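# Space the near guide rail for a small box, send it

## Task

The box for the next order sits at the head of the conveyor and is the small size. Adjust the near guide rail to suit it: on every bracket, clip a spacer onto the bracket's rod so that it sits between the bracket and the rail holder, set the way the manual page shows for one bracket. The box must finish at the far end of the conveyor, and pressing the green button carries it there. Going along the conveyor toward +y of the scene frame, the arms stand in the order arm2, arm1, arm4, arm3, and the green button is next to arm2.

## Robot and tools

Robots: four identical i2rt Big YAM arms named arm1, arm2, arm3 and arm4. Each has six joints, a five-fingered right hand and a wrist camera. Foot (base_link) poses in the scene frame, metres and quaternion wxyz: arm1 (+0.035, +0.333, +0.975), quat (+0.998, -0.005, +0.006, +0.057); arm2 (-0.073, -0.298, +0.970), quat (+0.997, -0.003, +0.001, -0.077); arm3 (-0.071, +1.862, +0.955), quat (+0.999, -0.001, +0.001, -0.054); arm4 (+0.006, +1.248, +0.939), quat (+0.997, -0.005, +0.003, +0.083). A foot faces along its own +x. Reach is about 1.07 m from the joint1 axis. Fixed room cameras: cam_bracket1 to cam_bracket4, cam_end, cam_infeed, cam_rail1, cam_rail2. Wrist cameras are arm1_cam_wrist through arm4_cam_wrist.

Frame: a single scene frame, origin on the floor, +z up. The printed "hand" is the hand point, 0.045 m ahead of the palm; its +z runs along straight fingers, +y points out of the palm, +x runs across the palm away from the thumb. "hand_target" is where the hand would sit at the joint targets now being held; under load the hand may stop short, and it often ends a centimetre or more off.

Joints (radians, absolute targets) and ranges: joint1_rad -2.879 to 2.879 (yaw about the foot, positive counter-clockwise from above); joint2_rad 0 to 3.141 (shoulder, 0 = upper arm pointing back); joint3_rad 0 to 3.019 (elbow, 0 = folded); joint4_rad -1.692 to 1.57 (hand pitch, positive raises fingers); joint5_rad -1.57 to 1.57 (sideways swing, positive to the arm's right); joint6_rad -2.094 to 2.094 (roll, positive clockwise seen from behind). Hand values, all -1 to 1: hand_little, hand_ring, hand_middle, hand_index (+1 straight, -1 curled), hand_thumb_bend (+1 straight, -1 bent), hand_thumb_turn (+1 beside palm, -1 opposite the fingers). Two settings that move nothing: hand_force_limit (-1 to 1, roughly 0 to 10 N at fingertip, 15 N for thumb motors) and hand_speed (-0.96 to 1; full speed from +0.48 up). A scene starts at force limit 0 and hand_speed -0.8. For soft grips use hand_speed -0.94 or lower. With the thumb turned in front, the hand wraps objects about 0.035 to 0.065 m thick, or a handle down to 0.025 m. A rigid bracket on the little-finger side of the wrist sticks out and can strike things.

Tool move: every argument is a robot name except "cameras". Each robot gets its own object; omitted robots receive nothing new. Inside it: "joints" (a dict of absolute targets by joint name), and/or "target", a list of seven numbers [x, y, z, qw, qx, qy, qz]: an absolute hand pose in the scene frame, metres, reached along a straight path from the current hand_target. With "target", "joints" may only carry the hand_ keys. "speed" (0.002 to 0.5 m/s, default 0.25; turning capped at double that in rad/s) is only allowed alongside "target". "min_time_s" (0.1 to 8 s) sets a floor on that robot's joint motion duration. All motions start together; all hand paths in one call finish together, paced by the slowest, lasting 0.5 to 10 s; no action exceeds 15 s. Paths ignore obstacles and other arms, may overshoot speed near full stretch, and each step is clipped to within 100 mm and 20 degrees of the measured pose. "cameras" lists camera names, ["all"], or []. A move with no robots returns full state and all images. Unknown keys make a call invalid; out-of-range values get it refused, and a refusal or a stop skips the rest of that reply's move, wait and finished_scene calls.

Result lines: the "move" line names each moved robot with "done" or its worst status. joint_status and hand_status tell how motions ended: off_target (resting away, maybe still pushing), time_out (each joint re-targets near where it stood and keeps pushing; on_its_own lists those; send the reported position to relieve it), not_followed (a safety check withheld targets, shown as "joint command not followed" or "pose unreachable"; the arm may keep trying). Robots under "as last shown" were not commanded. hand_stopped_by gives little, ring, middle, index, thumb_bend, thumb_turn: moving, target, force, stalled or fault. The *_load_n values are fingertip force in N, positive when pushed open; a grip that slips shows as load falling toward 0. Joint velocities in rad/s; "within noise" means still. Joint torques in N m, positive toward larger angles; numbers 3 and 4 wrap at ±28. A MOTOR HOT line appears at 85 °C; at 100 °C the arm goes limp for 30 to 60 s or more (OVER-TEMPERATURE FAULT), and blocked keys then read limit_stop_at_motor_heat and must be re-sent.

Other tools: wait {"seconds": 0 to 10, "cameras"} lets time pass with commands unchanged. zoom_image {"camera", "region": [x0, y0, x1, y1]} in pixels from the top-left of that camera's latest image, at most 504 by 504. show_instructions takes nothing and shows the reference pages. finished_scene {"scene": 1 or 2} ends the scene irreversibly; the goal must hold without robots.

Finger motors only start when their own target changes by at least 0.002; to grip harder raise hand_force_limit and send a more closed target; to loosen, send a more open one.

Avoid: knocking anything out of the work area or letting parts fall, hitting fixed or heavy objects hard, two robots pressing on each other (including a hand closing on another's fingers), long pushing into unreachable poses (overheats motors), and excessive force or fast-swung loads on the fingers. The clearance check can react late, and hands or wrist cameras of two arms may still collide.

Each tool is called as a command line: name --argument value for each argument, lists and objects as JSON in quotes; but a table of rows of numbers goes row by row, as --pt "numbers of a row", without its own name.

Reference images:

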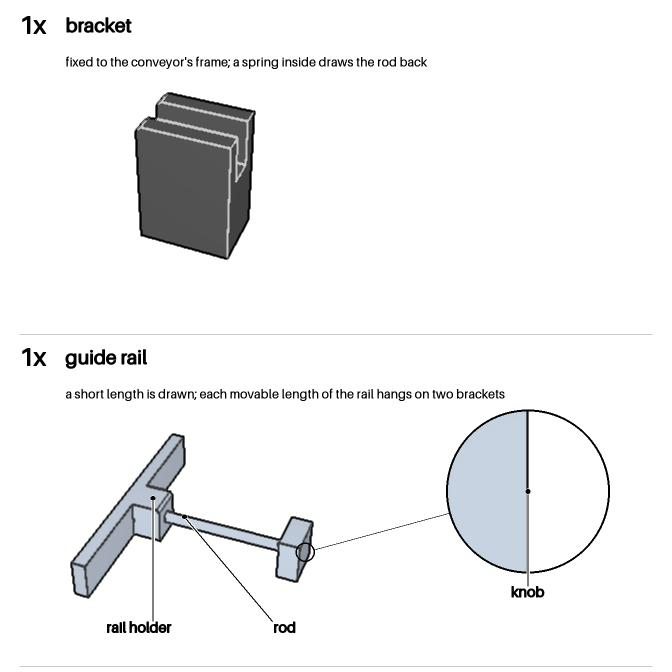

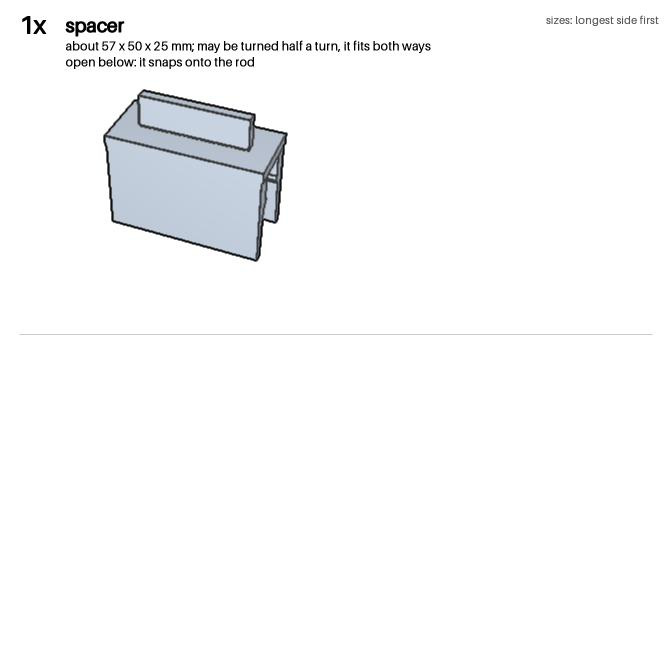

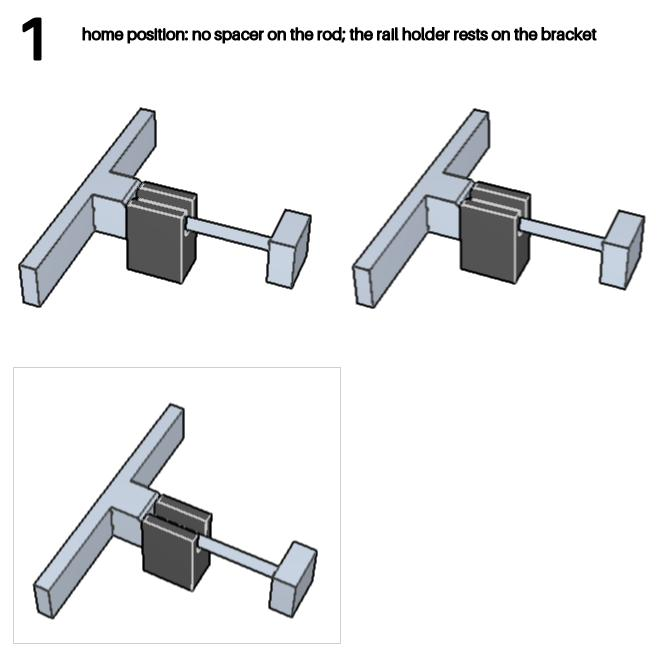

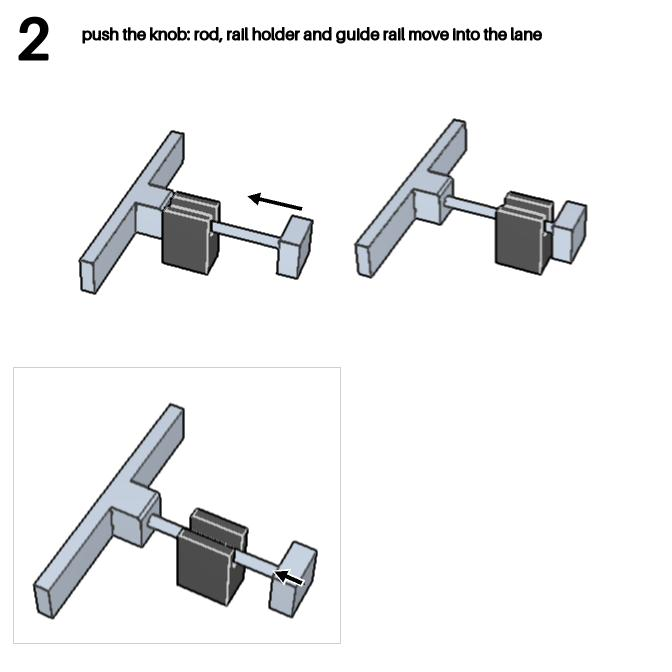

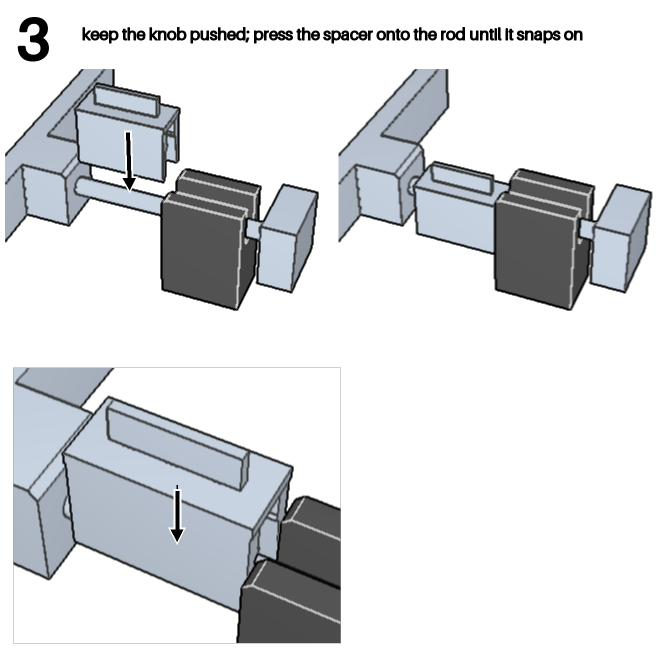

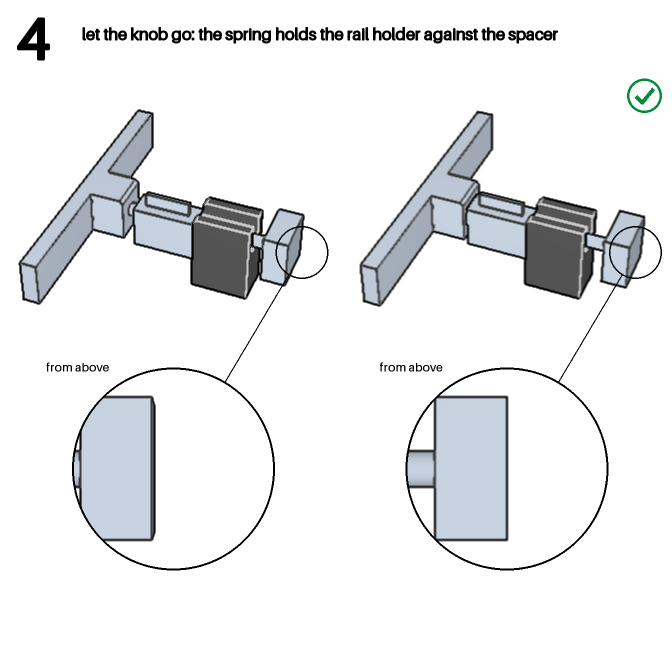

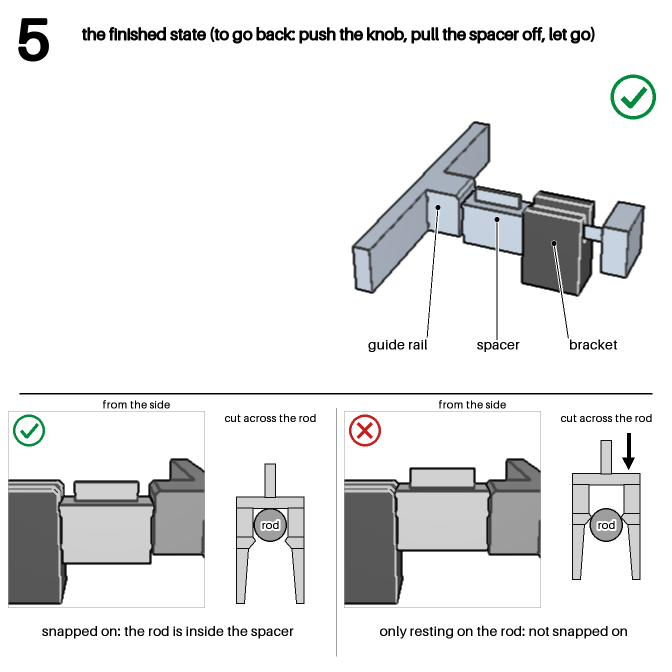

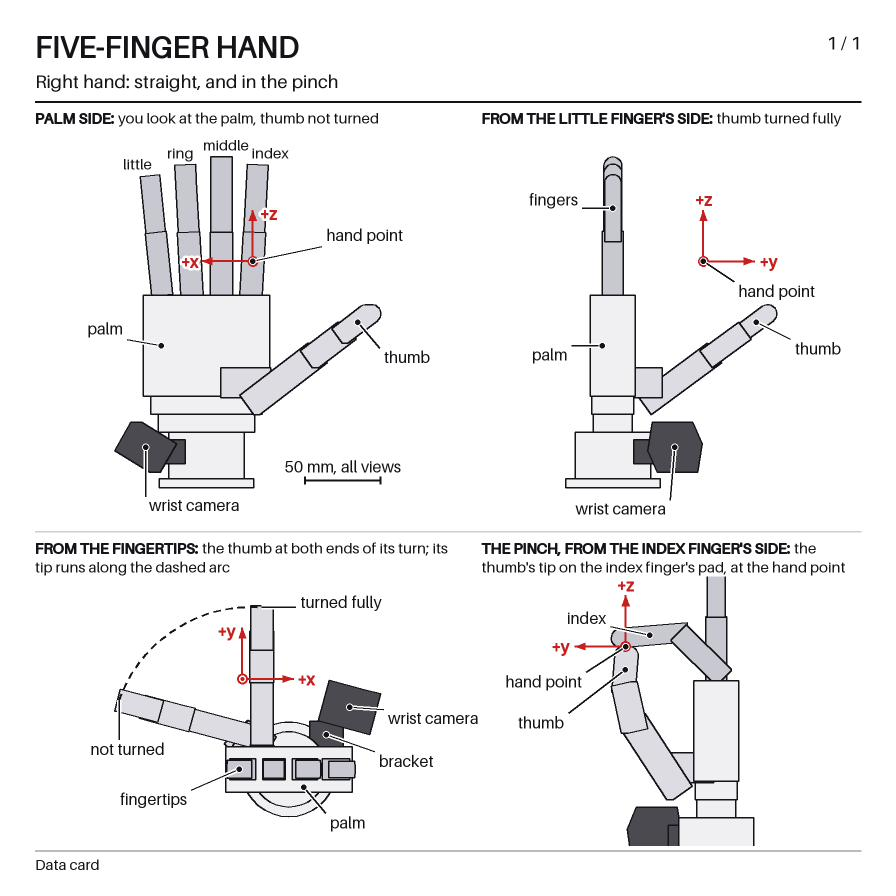

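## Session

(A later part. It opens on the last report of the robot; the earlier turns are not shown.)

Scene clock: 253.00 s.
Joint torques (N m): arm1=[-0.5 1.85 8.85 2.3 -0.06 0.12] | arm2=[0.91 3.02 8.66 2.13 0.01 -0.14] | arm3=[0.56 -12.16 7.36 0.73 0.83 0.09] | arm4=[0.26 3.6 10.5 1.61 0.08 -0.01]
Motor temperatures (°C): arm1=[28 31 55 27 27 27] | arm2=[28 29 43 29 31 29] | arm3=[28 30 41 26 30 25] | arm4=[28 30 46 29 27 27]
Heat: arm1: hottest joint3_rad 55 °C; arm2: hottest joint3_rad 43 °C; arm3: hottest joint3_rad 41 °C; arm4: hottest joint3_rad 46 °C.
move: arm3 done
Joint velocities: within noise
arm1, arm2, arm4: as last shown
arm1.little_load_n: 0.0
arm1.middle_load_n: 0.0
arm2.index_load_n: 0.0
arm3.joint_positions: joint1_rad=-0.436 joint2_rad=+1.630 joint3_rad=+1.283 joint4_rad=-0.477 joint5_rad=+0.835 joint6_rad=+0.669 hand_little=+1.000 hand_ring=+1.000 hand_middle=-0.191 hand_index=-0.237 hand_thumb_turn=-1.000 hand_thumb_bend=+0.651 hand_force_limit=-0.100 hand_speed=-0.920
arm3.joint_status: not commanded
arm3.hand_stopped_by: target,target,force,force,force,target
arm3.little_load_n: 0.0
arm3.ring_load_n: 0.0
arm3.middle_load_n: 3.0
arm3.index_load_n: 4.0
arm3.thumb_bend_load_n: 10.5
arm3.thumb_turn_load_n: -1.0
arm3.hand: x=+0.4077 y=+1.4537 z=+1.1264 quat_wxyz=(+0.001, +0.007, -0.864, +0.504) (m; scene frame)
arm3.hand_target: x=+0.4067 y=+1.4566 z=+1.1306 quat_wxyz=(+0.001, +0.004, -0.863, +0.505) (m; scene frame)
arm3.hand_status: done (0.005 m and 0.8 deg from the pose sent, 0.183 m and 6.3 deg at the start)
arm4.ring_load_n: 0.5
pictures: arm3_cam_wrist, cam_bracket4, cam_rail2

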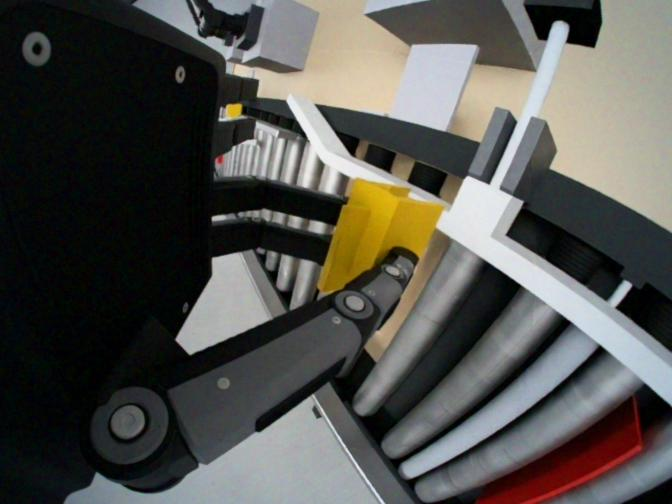

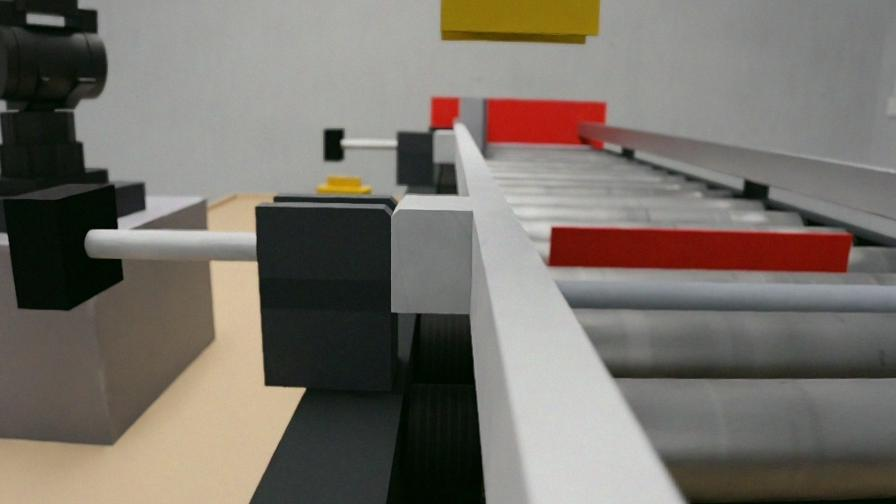

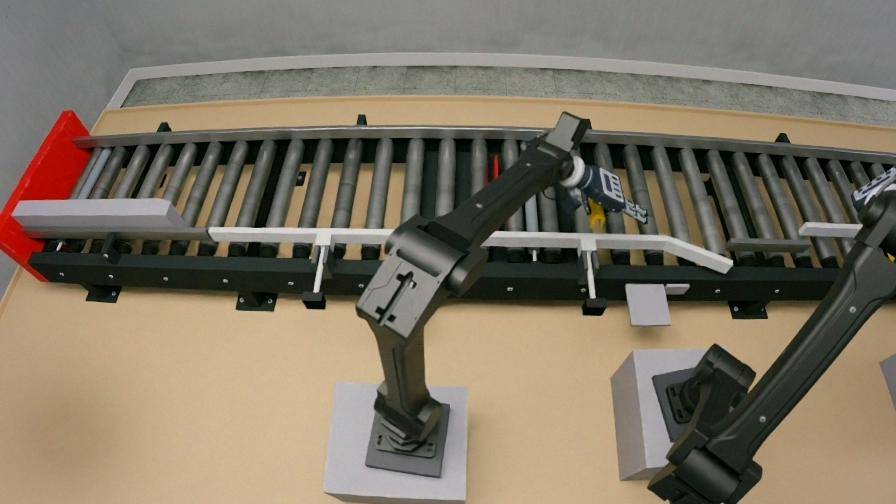

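move --arm4 '{"joints":{"joint1_rad":0.8,"joint6_rad":0.5,"joint4_rad":-1.4},"min_time_s":4}' --cameras '["arm4_cam_wrist","cam_rail2","cam_bracket4"]'

Scene clock: 263.00 s.
Joint torques (N m): arm1=[-0.62 1.79 8.76 2.44 -0.08 0.11] | arm2=[0.97 3.08 8.66 2.13 0.02 -0.14] | arm3=[0.62 -12.16 7.38 0.72 0.83 0.09] | arm4=[2.02 3.37 10.45 0.79 0.04 0.23]
Motor temperatures (°C): arm1=[28 31 55 27 27 27] | arm2=[28 29 43 29 31 29] | arm3=[28 31 40 26 30 25] | arm4=[28 30 46 29 27 27]
Heat: arm1: hottest joint3_rad 55 °C; arm2: hottest joint3_rad 43 °C; arm3: hottest joint3_rad 40 °C; arm4: hottest joint3_rad 46 °C.
move: arm4 done
Joint velocities: within noise
arm1, arm2, arm3: as last shown
arm3.joint_positions: joint1_rad=-0.436 joint2_rad=+1.630 joint3_rad=+1.283 joint4_rad=-0.477 joint5_rad=+0.835 joint6_rad=+0.671 hand_little=+1.000 hand_ring=+1.000 hand_middle=-0.191 hand_index=-0.237 hand_thumb_turn=-1.000 hand_thumb_bend=+0.651 hand_force_limit=-0.100 hand_speed=-0.920
arm3.thumb_bend_load_n: 10.0
arm3.hand: x=+0.4078 y=+1.4537 z=+1.1265 quat_wxyz=(+0.000, +0.007, -0.864, +0.504) (m; scene frame)
arm3.hand_target: x=+0.4067 y=+1.4566 z=+1.1306 quat_wxyz=(+0.000, +0.003, -0.863, +0.505) (m; scene frame)
arm4.joint_positions: joint1_rad=+0.788 joint2_rad=+0.507 joint3_rad=+1.334 joint4_rad=-1.389 joint5_rad=-0.003 joint6_rad=+0.467 hand_little=-1.000 hand_ring=-1.000 hand_middle=-1.000 hand_index=-1.000 hand_thumb_turn=-1.000 hand_thumb_bend=+1.000 hand_force_limit=+0.000 hand_speed=+0.000
arm4.joint_status: all done
arm4.hand_stopped_by: target,target,target,target,target,target
arm4.little_load_n: 0.0
arm4.ring_load_n: 0.0
arm4.middle_load_n: 0.0
arm4.index_load_n: 0.0
arm4.thumb_bend_load_n: 0.0
arm4.thumb_turn_load_n: 0.0
arm4.hand: x=+0.0724 y=+1.4385 z=+1.4149 quat_wxyz=(-0.477, +0.753, -0.452, +0.035) (m; scene frame)
arm4.hand_target: x=+0.0676 y=+1.4369 z=+1.4250 quat_wxyz=(-0.483, +0.748, -0.454, +0.028) (m; scene frame)
arm4.hand_status: not commanded
pictures: arm4_cam_wrist, cam_bracket4, cam_rail2

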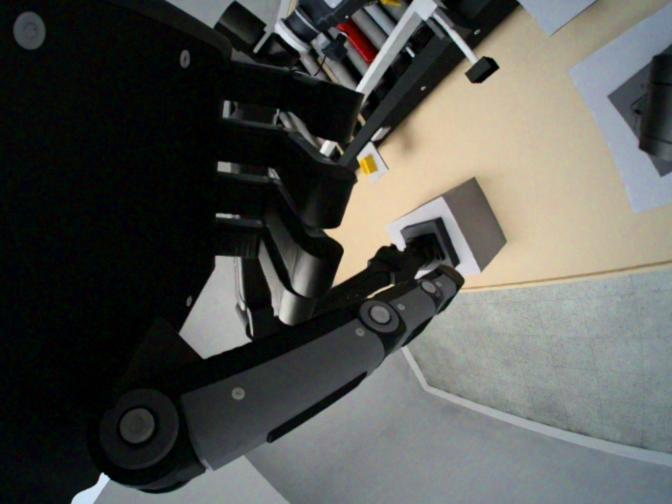

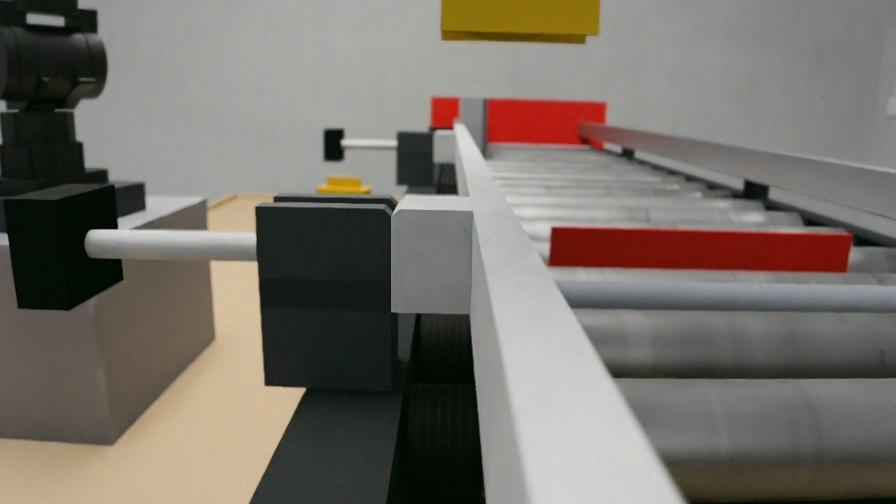

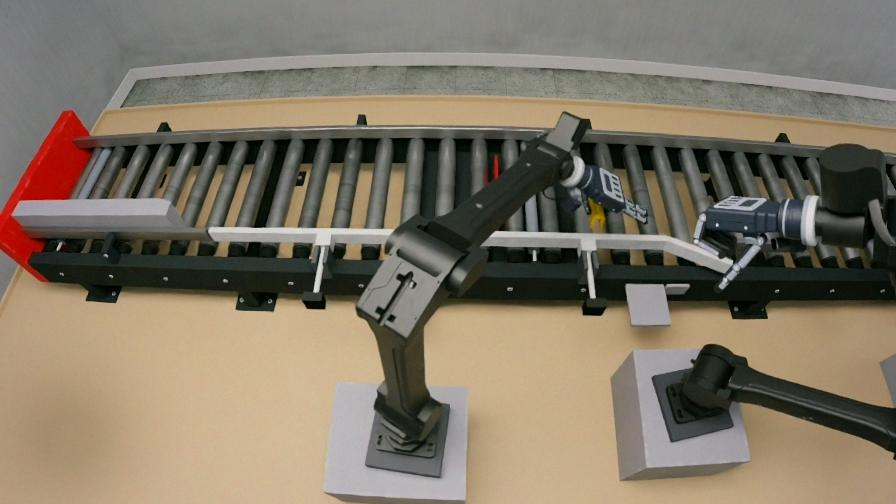

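move --arm4 '{"target":[0.085,1.49,1.13,0,0.7071,-0.7071,0],"speed":0.25}' --cameras '["arm4_cam_wrist","cam_rail2","cam_bracket4"]'

Scene clock: 267.80 s.
Joint torques (N m): arm1=[-0.26 1.67 8.83 2.32 -0.06 0.12] | arm2=[0.91 3.02 8.66 2.11 0.01 -0.14] | arm3=[0.62 -12.16 7.36 0.72 0.83 0.08] | arm4=[0.21 -4.13 9.78 0.14 -0.21 0.2]
Motor temperatures (°C): arm1=[28 31 55 27 27 27] | arm2=[28 29 43 29 31 29] | arm3=[28 31 40 26 31 25] | arm4=[28 30 46 29 27 27]
Heat: arm1: hottest joint3_rad 55 °C; arm2: hottest joint3_rad 43 °C; arm3: hottest joint3_rad 40 °C; arm4: hottest joint3_rad 46 °C.
move: arm4 off_target
Joint velocities: within noise
arm1, arm2, arm3: as last shown
arm3.ring_load_n: -0.5
arm3.thumb_turn_load_n: -1.5
arm4.joint_positions: joint1_rad=+0.836 joint2_rad=+0.985 joint3_rad=+0.918 joint4_rad=-1.524 joint5_rad=+0.002 joint6_rad=+0.958 hand_little=-1.000 hand_ring=-1.000 hand_middle=-1.000 hand_index=-1.000 hand_thumb_turn=-1.000 hand_thumb_bend=+1.000 hand_force_limit=+0.000 hand_speed=+0.000
arm4.joint_status: not commanded
arm4.hand_stopped_by: target,target,target,target,target,target
arm4.little_load_n: 0.0
arm4.ring_load_n: 0.0
arm4.middle_load_n: 0.0
arm4.index_load_n: 0.0
arm4.thumb_bend_load_n: 0.0
arm4.thumb_turn_load_n: 0.0
arm4.hand: x=+0.0780 y=+1.4842 z=+1.1262 quat_wxyz=(+0.016, +0.723, -0.691, +0.005) (m; scene frame)
arm4.hand_target: x=+0.0837 y=+1.4889 z=+1.1297 quat_wxyz=(+0.006, +0.710, -0.704, +0.000) (m; scene frame)
arm4.hand_status: off_target (0.010 m and 3.2 deg from the pose sent, 0.290 m and 63.1 deg at the start)
pictures: arm4_cam_wrist, cam_bracket4, cam_rail2

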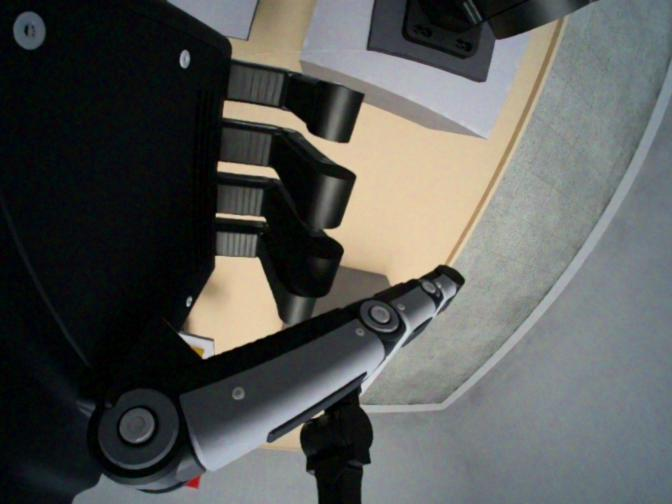

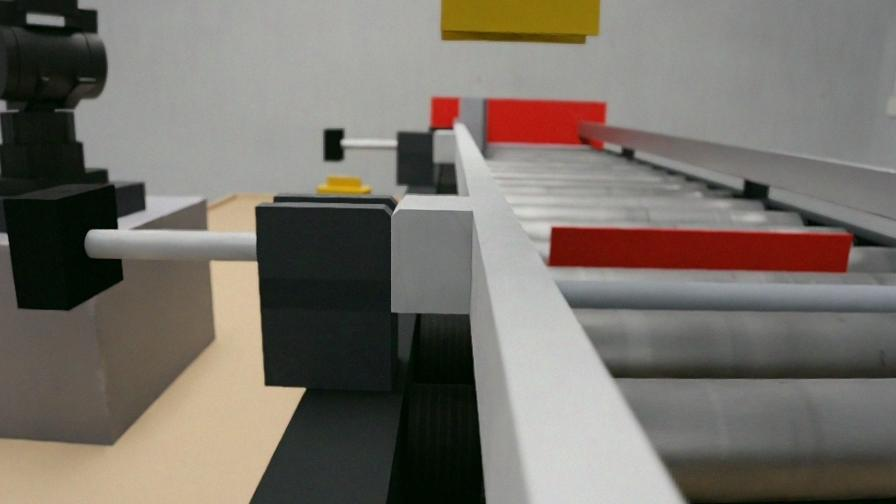

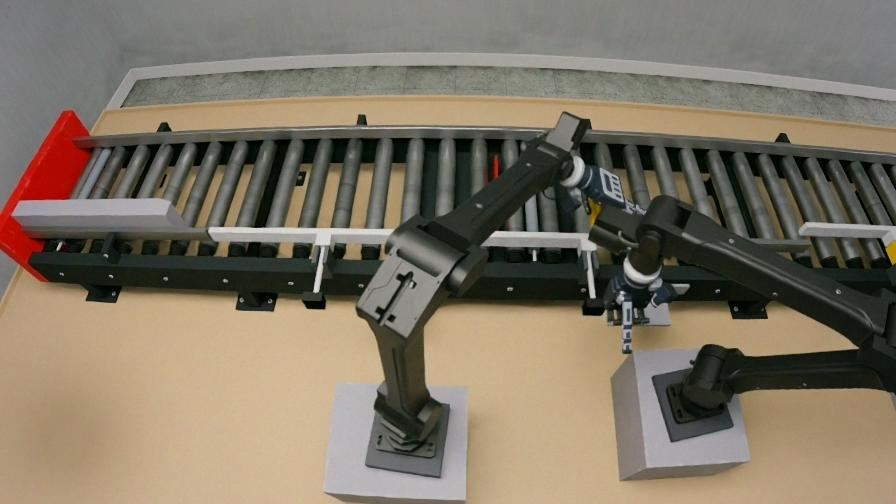

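move --arm4 '{"target":[0.085,1.505,0.935,0,0.7071,-0.7071,0],"speed":0.15}' --cameras '["arm4_cam_wrist","cam_rail2","cam_bracket4"]'

Scene clock: 276.70 s.
Joint torques (N m): arm1=[-0.09 2.37 8.84 2.36 -0.05 0.1] | arm2=[0.91 3.08 8.65 2.13 0.01 -0.15] | arm3=[0.62 -12.16 7.38 0.72 0.83 0.08] | arm4=[2.26 -4.78 7.53 0.28 -0.11 0.22]
Motor temperatures (°C): arm1=[28 31 55 27 27 27] | arm2=[28 29 43 29 31 29] | arm3=[28 31 40 26 31 25] | arm4=[28 30 45 29 27 27]
Heat: arm1: hottest joint3_rad 55 °C; arm2: hottest joint3_rad 43 °C; arm3: hottest joint3_rad 40 °C; arm4: hottest joint3_rad 45 °C.
move: arm4 done
Joint velocities: within noise
arm1, arm2, arm3: as last shown
arm3.ring_load_n: 0.0
arm3.middle_load_n: 2.5
arm3.thumb_bend_load_n: 10.5
arm3.thumb_turn_load_n: -1.0
arm4.joint_positions: joint1_rad=+0.836 joint2_rad=+1.242 joint3_rad=+0.550 joint4_rad=-0.880 joint5_rad=+0.002 joint6_rad=+0.999 hand_little=-1.000 hand_ring=-1.000 hand_middle=-1.000 hand_index=-1.000 hand_thumb_turn=-1.000 hand_thumb_bend=+1.000 hand_force_limit=+0.000 hand_speed=+0.000
arm4.joint_status: not commanded
arm4.hand_stopped_by: target,target,target,target,target,target
arm4.little_load_n: 0.0
arm4.ring_load_n: 0.0
arm4.middle_load_n: 0.0
arm4.index_load_n: 0.0
arm4.thumb_bend_load_n: 0.0
arm4.thumb_turn_load_n: 0.0
arm4.hand: x=+0.0852 y=+1.4955 z=+0.9350 quat_wxyz=(+0.006, +0.708, -0.706, +0.003) (m; scene frame)
arm4.hand_target: x=+0.0842 y=+1.5024 z=+0.9358 quat_wxyz=(+0.000, +0.706, -0.708, +0.000) (m; scene frame)
arm4.hand_status: done (0.009 m and 0.8 deg from the pose sent, 0.192 m and 3.2 deg at the start)
pictures: arm4_cam_wrist, cam_bracket4, cam_rail2

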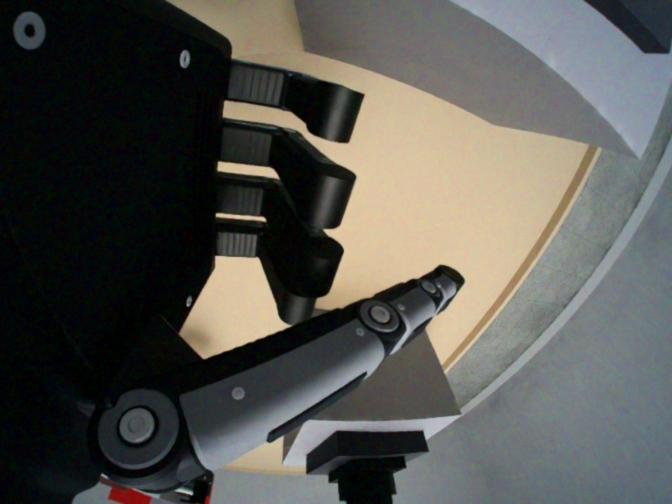

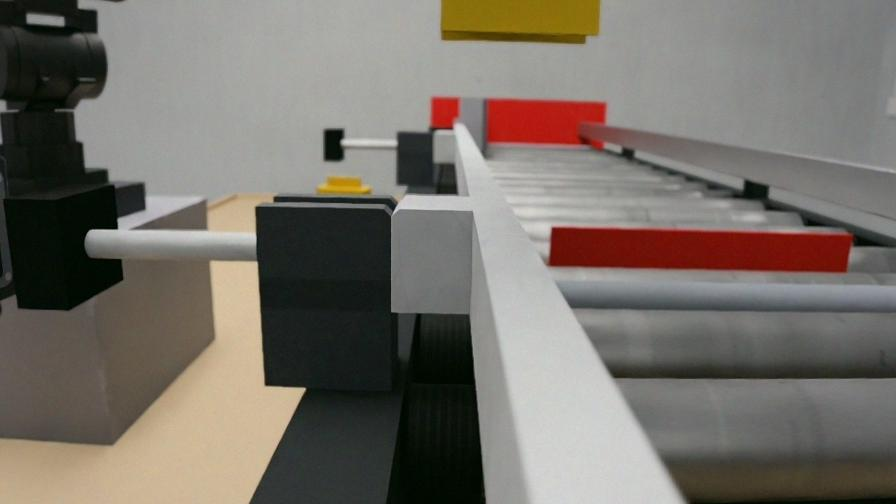

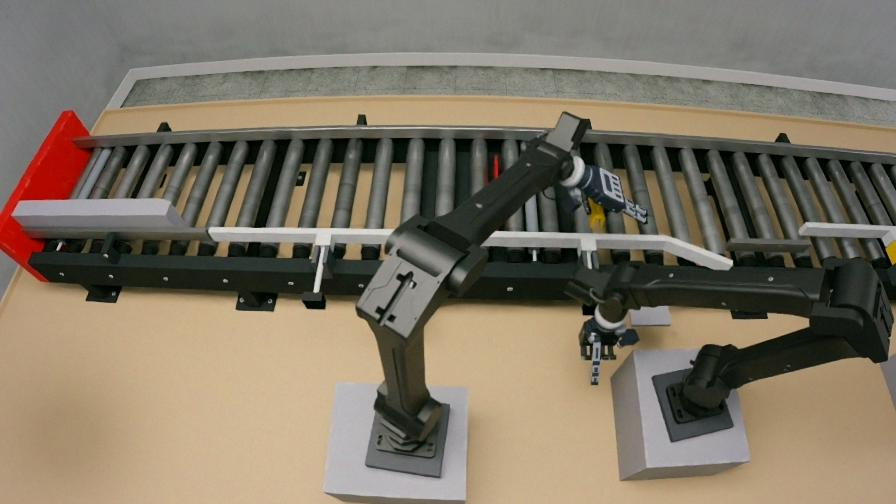

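move --arm4 '{"target":[0.185,1.505,0.935,0,0.7071,-0.7071,0],"speed":0.06}' --cameras '["arm4_cam_wrist","cam_rail2","cam_bracket4"]'

Scene clock: 283.50 s.
Joint torques (N m): arm1=[-0.5 1.85 8.91 2.39 -0.1 0.1] | arm2=[0.97 3.08 8.65 2.13 0.01 -0.15] | arm3=[0.62 -12.1 7.38 0.72 0.83 0.08] | arm4=[-1.38 -5.83 12.92 0.06 0.23 -0.14]
Motor temperatures (°C): arm1=[28 31 56 27 27 27] | arm2=[28 29 43 29 31 29] | arm3=[28 31 40 26 31 25] | arm4=[28 30 45 29 27 27]
Heat: arm1: hottest joint3_rad 56 °C; arm2: hottest joint3_rad 43 °C; arm3: hottest joint3_rad 40 °C; arm4: hottest joint3_rad 45 °C.
move: arm4 off_target
Joint velocities: within noise
arm1, arm2, arm3: as last shown
arm3.middle_load_n: 3.0
arm3.thumb_bend_load_n: 10.0
arm4.joint_positions: joint1_rad=+0.632 joint2_rad=+1.407 joint3_rad=+0.650 joint4_rad=-0.868 joint5_rad=-0.023 joint6_rad=+0.789 hand_little=-1.000 hand_ring=-1.000 hand_middle=-1.000 hand_index=-1.000 hand_thumb_turn=-1.000 hand_thumb_bend=+1.000 hand_force_limit=+0.000 hand_speed=+0.000
arm4.joint_status: not commanded
arm4.hand_stopped_by: target,target,target,target,target,target
arm4.little_load_n: 0.0
arm4.ring_load_n: 0.0
arm4.middle_load_n: 0.0
arm4.index_load_n: 0.0
arm4.thumb_bend_load_n: 0.0
arm4.thumb_turn_load_n: 0.0
arm4.hand: x=+0.1453 y=+1.4889 z=+0.9234 quat_wxyz=(+0.033, +0.710, -0.704, -0.009) (m; scene frame)
arm4.hand_target: x=+0.1806 y=+1.5065 z=+0.9362 quat_wxyz=(+0.001, +0.704, -0.710, -0.006) (m; scene frame)
arm4.hand_status: off_target (0.044 m and 3.9 deg from the pose sent, 0.100 m and 0.8 deg at the start)
pictures: arm4_cam_wrist, cam_bracket4, cam_rail2

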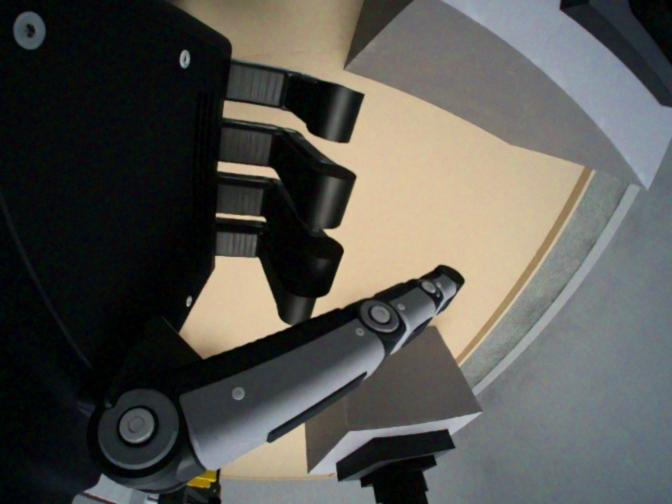

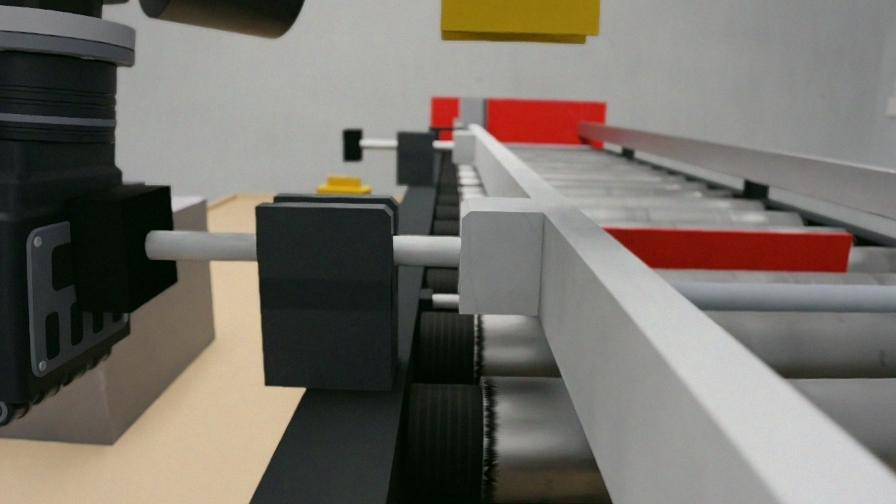

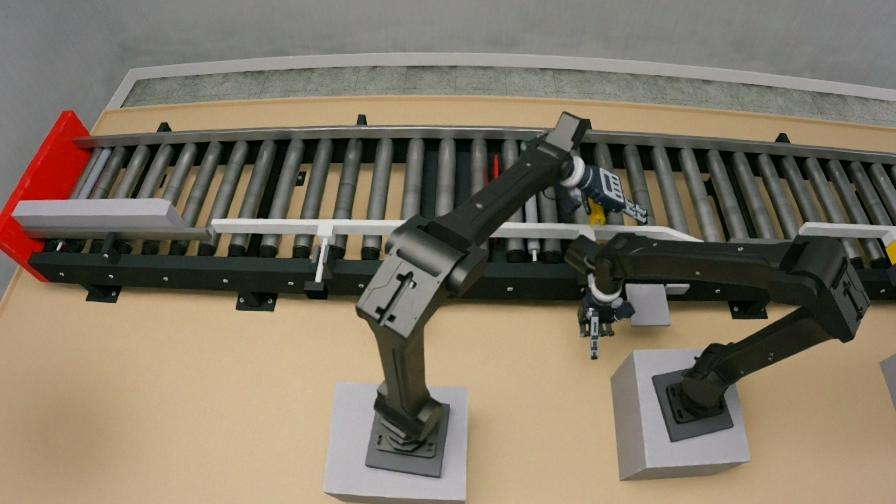

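move --arm4 '{"target":[0.085,1.505,0.935,0,0.7071,-0.7071,0],"speed":0.08}'

move --arm4 '{"target":[0.10,1.53,1.16,0,0.7071,-0.7071,0],"speed":0.2}'

move --arm4 '{"target":[0.12,1.55,1.17,0.5,-0.5,0.5,0.5],"speed":0.25}' --cameras '["arm4_cam_wrist","cam_rail2","cam_bracket4"]'

Scene clock: 307.30 s.
Joint torques (N m): arm1=[-0.97 2.08 8.73 2.56 -0.08 0.1] | arm2=[0.91 3.02 8.64 2.11 0.01 -0.15] | arm3=[0.56 -12.1 7.38 0.72 0.83 0.09] | arm4=[2.14 -6.36 7.13 -0.08 0.22 0.22]
Motor temperatures (°C): arm1=[28 31 56 27 27 27] | arm2=[28 29 43 29 31 29] | arm3=[28 31 39 26 31 25] | arm4=[28 30 48 29 27 27]
Heat: arm1: hottest joint3_rad 56 °C; arm2: hottest joint3_rad 43 °C; arm3: hottest joint3_rad 39 °C; arm4: hottest joint3_rad 48 °C.
move: arm4 done
Joint velocities: within noise
arm1.joint_positions: joint1_rad=+0.136 joint2_rad=+0.617 joint3_rad=+1.332 joint4_rad=-1.203 joint5_rad=-0.121 joint6_rad=-1.300 hand_little=+1.000 hand_ring=+1.000 hand_middle=+1.000 hand_index=+1.000 hand_thumb_turn=+1.000 hand_thumb_bend=+1.000 hand_force_limit=+0.000 hand_speed=-0.800
arm1.joint_status: not commanded
arm1.hand_stopped_by: target,target,target,target,target,target
arm1.little_load_n: 0.0
arm1.ring_load_n: 0.0
arm1.middle_load_n: 0.0
arm1.index_load_n: 0.0
arm1.thumb_bend_load_n: 0.0
arm1.thumb_turn_load_n: 0.0
arm1.hand: x=+0.2992 y=+0.3763 z=+1.4587 quat_wxyz=(-0.178, +0.860, +0.023, +0.478) (m; scene frame)
arm1.hand_target: x=+0.2980 y=+0.3761 z=+1.4709 quat_wxyz=(-0.180, +0.853, +0.024, +0.489) (m; scene frame)
arm1.hand_status: not commanded
arm2.joint_positions: joint1_rad=-0.027 joint2_rad=+0.640 joint3_rad=+1.404 joint4_rad=-1.216 joint5_rad=-0.086 joint6_rad=-1.008 hand_little=+1.000 hand_ring=+1.000 hand_middle=+1.000 hand_index=+1.000 hand_thumb_turn=+1.000 hand_thumb_bend=+1.000 hand_force_limit=+0.000 hand_speed=-0.800
arm2.joint_status: not commanded
arm2.hand_stopped_by: target,target,target,target,target,target
arm2.little_load_n: 0.0
arm2.ring_load_n: 0.0
arm2.middle_load_n: 0.0
arm2.index_load_n: 0.0
arm2.thumb_bend_load_n: 0.0
arm2.thumb_turn_load_n: 0.0
arm2.hand: x=+0.1735 y=-0.3588 z=+1.4749 quat_wxyz=(-0.134, +0.798, -0.285, +0.513) (m; scene frame)
arm2.hand_target: x=+0.1724 y=-0.3585 z=+1.4879 quat_wxyz=(-0.136, +0.791, -0.282, +0.525) (m; scene frame)
arm2.hand_status: not commanded
arm3: as last shown
arm3.index_load_n: 4.5
arm4.joint_positions: joint1_rad=+0.837 joint2_rad=+1.268 joint3_rad=+0.559 joint4_rad=-0.868 joint5_rad=+0.006 joint6_rad=+0.989 hand_little=-1.000 hand_ring=-1.000 hand_middle=-1.000 hand_index=-1.000 hand_thumb_turn=-1.000 hand_thumb_bend=+1.000 hand_force_limit=+0.000 hand_speed=+0.000
arm4.joint_status: not commanded
arm4.hand_stopped_by: target,target,target,target,target,target
arm4.little_load_n: 0.0
arm4.ring_load_n: 0.0
arm4.middle_load_n: 0.0
arm4.index_load_n: 0.0
arm4.thumb_bend_load_n: 0.0
arm4.thumb_turn_load_n: 0.0
arm4.hand: x=+0.0877 y=+1.4983 z=+0.9311 quat_wxyz=(+0.008, +0.712, -0.702, +0.006) (m; scene frame)
arm4.hand_target: x=+0.0879 y=+1.5028 z=+0.9342 quat_wxyz=(-0.002, +0.709, -0.705, +0.006) (m; scene frame)
arm4.hand_status: done (0.008 m and 1.4 deg from the pose sent, 0.063 m and 3.9 deg at the start)
pictures: none

Scene clock: 309.07 s.
Joint torques (N m): arm1=[-0.73 1.67 8.84 2.29 -0.07 0.09] | arm2=[0.97 3.02 8.65 2.13 0.02 -0.15] | arm3=[0.56 -12.16 7.38 0.72 0.83 0.09] | arm4=[2.32 -5.54 13.38 -0.64 -0.17 0.21]
Motor temperatures (°C): arm1=[28 31 56 27 27 27] | arm2=[28 29 43 29 31 29] | arm3=[28 31 39 26 31 25] | arm4=[28 30 48 29 27 27]
Heat: arm1: hottest joint3_rad 56 °C; arm2: hottest joint3_rad 43 °C; arm3: hottest joint3_rad 39 °C; arm4: hottest joint3_rad 48 °C.
move: arm4 off_target
Joint velocities: within noise
arm1, arm2, arm3: as last shown
arm3.index_load_n: 4.0
arm4.joint_positions: joint1_rad=+0.837 joint2_rad=+1.100 joint3_rad=+1.033 joint4_rad=-1.530 joint5_rad=+0.003 joint6_rad=+1.007 hand_little=-1.000 hand_ring=-1.000 hand_middle=-1.000 hand_index=-1.000 hand_thumb_turn=-1.000 hand_thumb_bend=+1.000 hand_force_limit=+0.000 hand_speed=+0.000
arm4.joint_status: not commanded
arm4.hand_stopped_by: target,target,target,target,target,target
arm4.little_load_n: 0.0
arm4.ring_load_n: 0.0
arm4.middle_load_n: 0.0
arm4.index_load_n: 0.0
arm4.thumb_bend_load_n: 0.0
arm4.thumb_turn_load_n: 0.0
arm4.hand: x=+0.1009 y=+1.5210 z=+1.1408 quat_wxyz=(+0.018, +0.706, -0.708, +0.007) (m; scene frame)
arm4.hand_target: x=+0.1017 y=+1.5323 z=+1.1584 quat_wxyz=(+0.000, +0.704, -0.710, +0.000) (m; scene frame)
arm4.hand_status: off_target (0.021 m and 2.2 deg from the pose sent, 0.231 m and 1.4 deg at the start)
pictures: none

Scene clock: 313.37 s.
Joint torques (N m): arm1=[-0.32 1.9 8.77 2.19 -0.08 0.11] | arm2=[0.97 3.02 8.64 2.13 0.01 -0.14] | arm3=[0.62 -12.1 7.36 0.73 0.83 0.08] | arm4=[1.55 -0.97 7.32 1.94 0.26 0.26]
Motor temperatures (°C): arm1=[28 31 56 27 27 27] | arm2=[28 29 43 29 31 29] | arm3=[28 31 39 26 31 25] | arm4=[28 30 47 29 27 27]
Heat: arm1: hottest joint3_rad 56 °C; arm2: hottest joint3_rad 43 °C; arm3: hottest joint3_rad 39 °C; arm4: hottest joint3_rad 47 °C.
move: arm4 done
Joint velocities: within noise
arm1, arm2, arm3: as last shown
arm3.index_load_n: 3.5
arm4.joint_positions: joint1_rad=+0.391 joint2_rad=+1.024 joint3_rad=+0.157 joint4_rad=+0.893 joint5_rad=-1.015 joint6_rad=+1.579 hand_little=-1.000 hand_ring=-1.000 hand_middle=-1.000 hand_index=-1.000 hand_thumb_turn=-1.000 hand_thumb_bend=+1.000 hand_force_limit=+0.000 hand_speed=+0.000
arm4.joint_status: not commanded
arm4.hand_stopped_by: target,target,target,target,target,target
arm4.little_load_n: 0.0
arm4.ring_load_n: 0.0
arm4.middle_load_n: 0.0
arm4.index_load_n: 0.0
arm4.thumb_bend_load_n: 0.0
arm4.thumb_turn_load_n: -0.5
arm4.hand: x=+0.1199 y=+1.5521 z=+1.1680 quat_wxyz=(-0.503, +0.502, -0.496, -0.499) (m; scene frame)
arm4.hand_target: x=+0.1202 y=+1.5532 z=+1.1695 quat_wxyz=(-0.501, +0.497, -0.498, -0.504) (m; scene frame)
arm4.hand_status: done (0.003 m and 0.6 deg from the pose sent, 0.045 m and 92.0 deg at the start)
pictures: arm4_cam_wrist, cam_bracket4, cam_rail2

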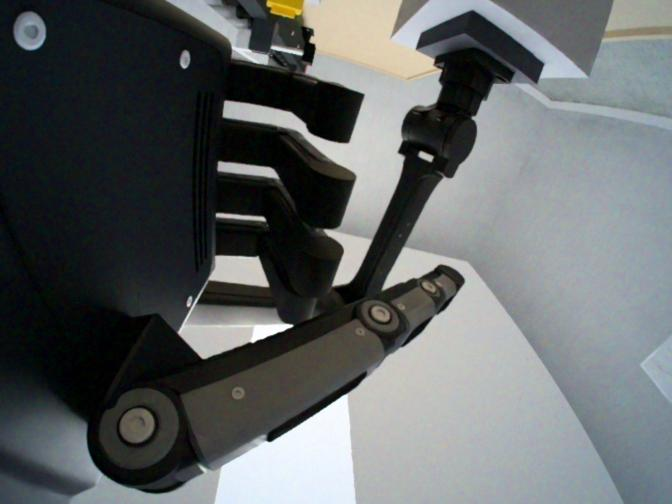

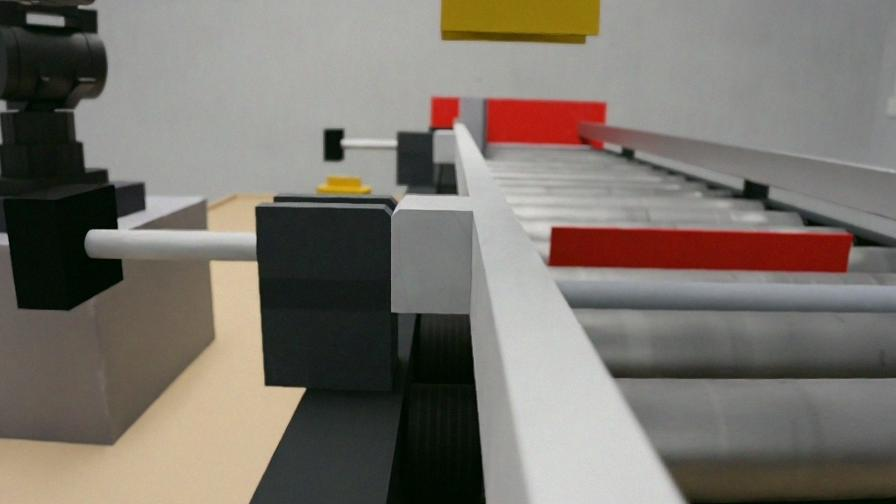

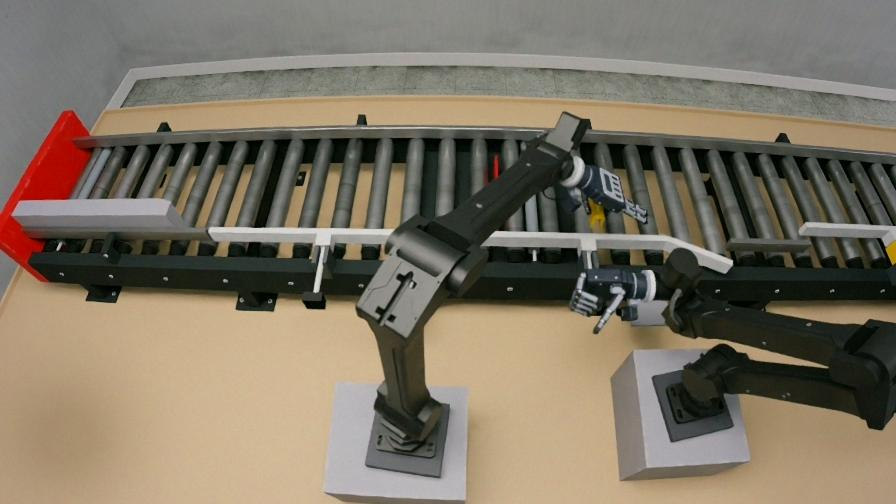

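move --arm4 '{"target":[0.095,1.560,1.03,0.5,-0.5,0.5,0.5],"speed":0.12}' --cameras '["arm4_cam_wrist","cam_rail2","cam_bracket4"]'

Scene clock: 319.50 s.
Joint torques (N m): arm1=[-0.56 1.49 8.92 2.21 -0.09 0.11] | arm2=[1.03 3.02 8.66 2.11 0.01 -0.15] | arm3=[0.62 -12.1 7.36 0.72 0.83 0.09] | arm4=[2.26 -5.83 0.01 2.02 -0.09 -0.09]
Motor temperatures (°C): arm1=[28 31 56 27 27 27] | arm2=[28 29 43 29 31 29] | arm3=[28 31 39 26 31 25] | arm4=[28 30 47 29 27 27]
Heat: arm1: hottest joint3_rad 56 °C; arm2: hottest joint3_rad 43 °C; arm3: hottest joint3_rad 39 °C; arm4: hottest joint3_rad 47 °C.
move: arm4 off_target
Joint velocities: within noise
arm1, arm2: as last shown
arm3.joint_positions: joint1_rad=-0.436 joint2_rad=+1.630 joint3_rad=+1.283 joint4_rad=-0.477 joint5_rad=+0.835 joint6_rad=+0.671 hand_little=+1.000 hand_ring=+1.000 hand_middle=-0.191 hand_index=-0.237 hand_thumb_turn=-1.000 hand_thumb_bend=+0.651 hand_force_limit=-0.100 hand_speed=-0.920
arm3.joint_status: not commanded
arm3.hand_stopped_by: target,target,force,force,force,target
arm3.little_load_n: 0.0
arm3.ring_load_n: 0.0
arm3.middle_load_n: 3.0
arm3.index_load_n: 4.0
arm3.thumb_bend_load_n: 10.0
arm3.thumb_turn_load_n: -1.0
arm3.hand: x=+0.4078 y=+1.4537 z=+1.1265 quat_wxyz=(+0.000, +0.007, -0.864, +0.504) (m; scene frame)
arm3.hand_target: x=+0.4067 y=+1.4566 z=+1.1306 quat_wxyz=(+0.000, +0.003, -0.863, +0.505) (m; scene frame)
arm3.hand_status: not commanded
arm4.joint_positions: joint1_rad=+0.451 joint2_rad=+1.841 joint3_rad=+0.099 joint4_rad=+1.556 joint5_rad=-0.952 joint6_rad=+1.427 hand_little=-1.000 hand_ring=-1.000 hand_middle=-1.000 hand_index=-1.000 hand_thumb_turn=-1.000 hand_thumb_bend=+1.000 hand_force_limit=+0.000 hand_speed=+0.000
arm4.joint_status: not commanded
arm4.hand_stopped_by: target,target,target,target,target,target
arm4.little_load_n: 0.0
arm4.ring_load_n: 0.0
arm4.middle_load_n: 0.0
arm4.index_load_n: 0.0
arm4.thumb_bend_load_n: 0.0
arm4.thumb_turn_load_n: 0.0
arm4.hand: x=+0.1055 y=+1.5585 z=+1.0326 quat_wxyz=(-0.464, +0.527, -0.530, -0.475) (m; scene frame)
arm4.hand_target: x=+0.1016 y=+1.5607 z=+1.0334 quat_wxyz=(-0.474, +0.538, -0.514, -0.471) (m; scene frame)
arm4.hand_status: off_target (0.011 m and 6.9 deg from the pose sent, 0.140 m and 0.6 deg at the start; a joint's target at an end of its range on 33 of 58 steps)
pictures: arm4_cam_wrist, cam_bracket4, cam_rail2

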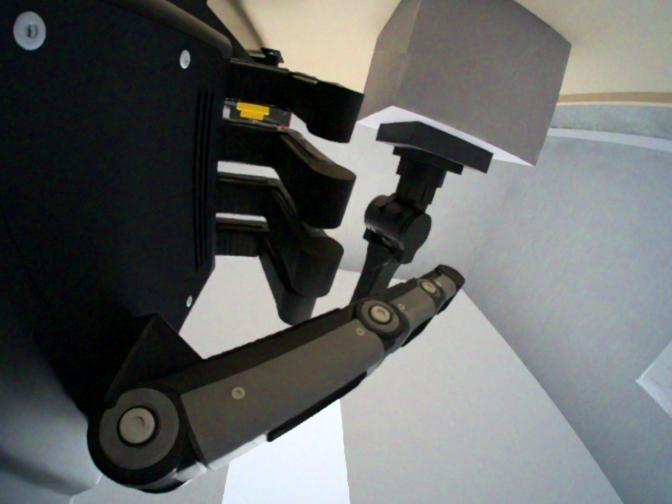

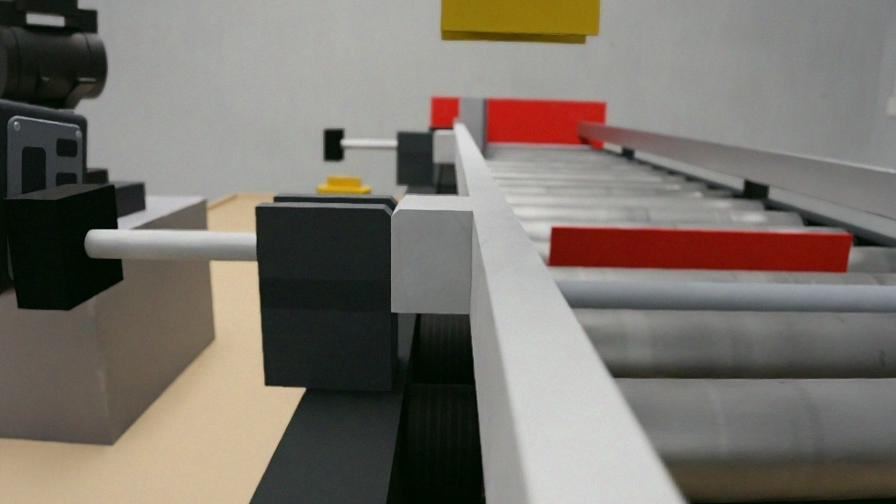

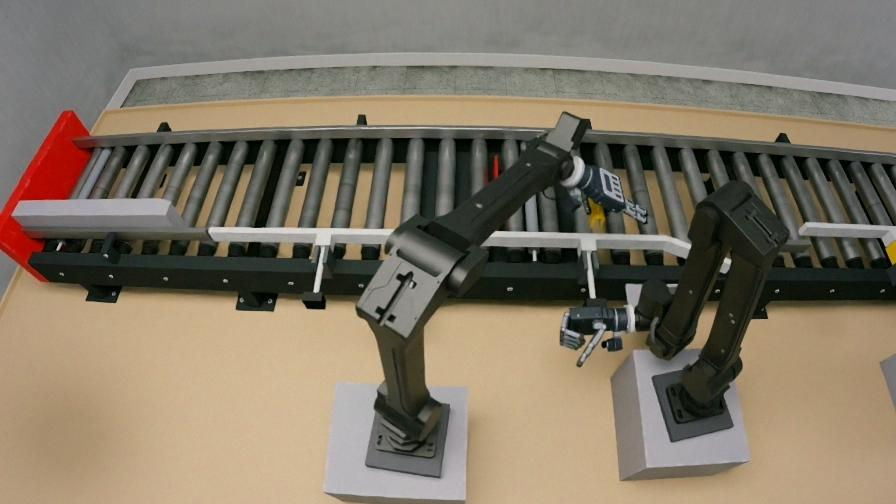

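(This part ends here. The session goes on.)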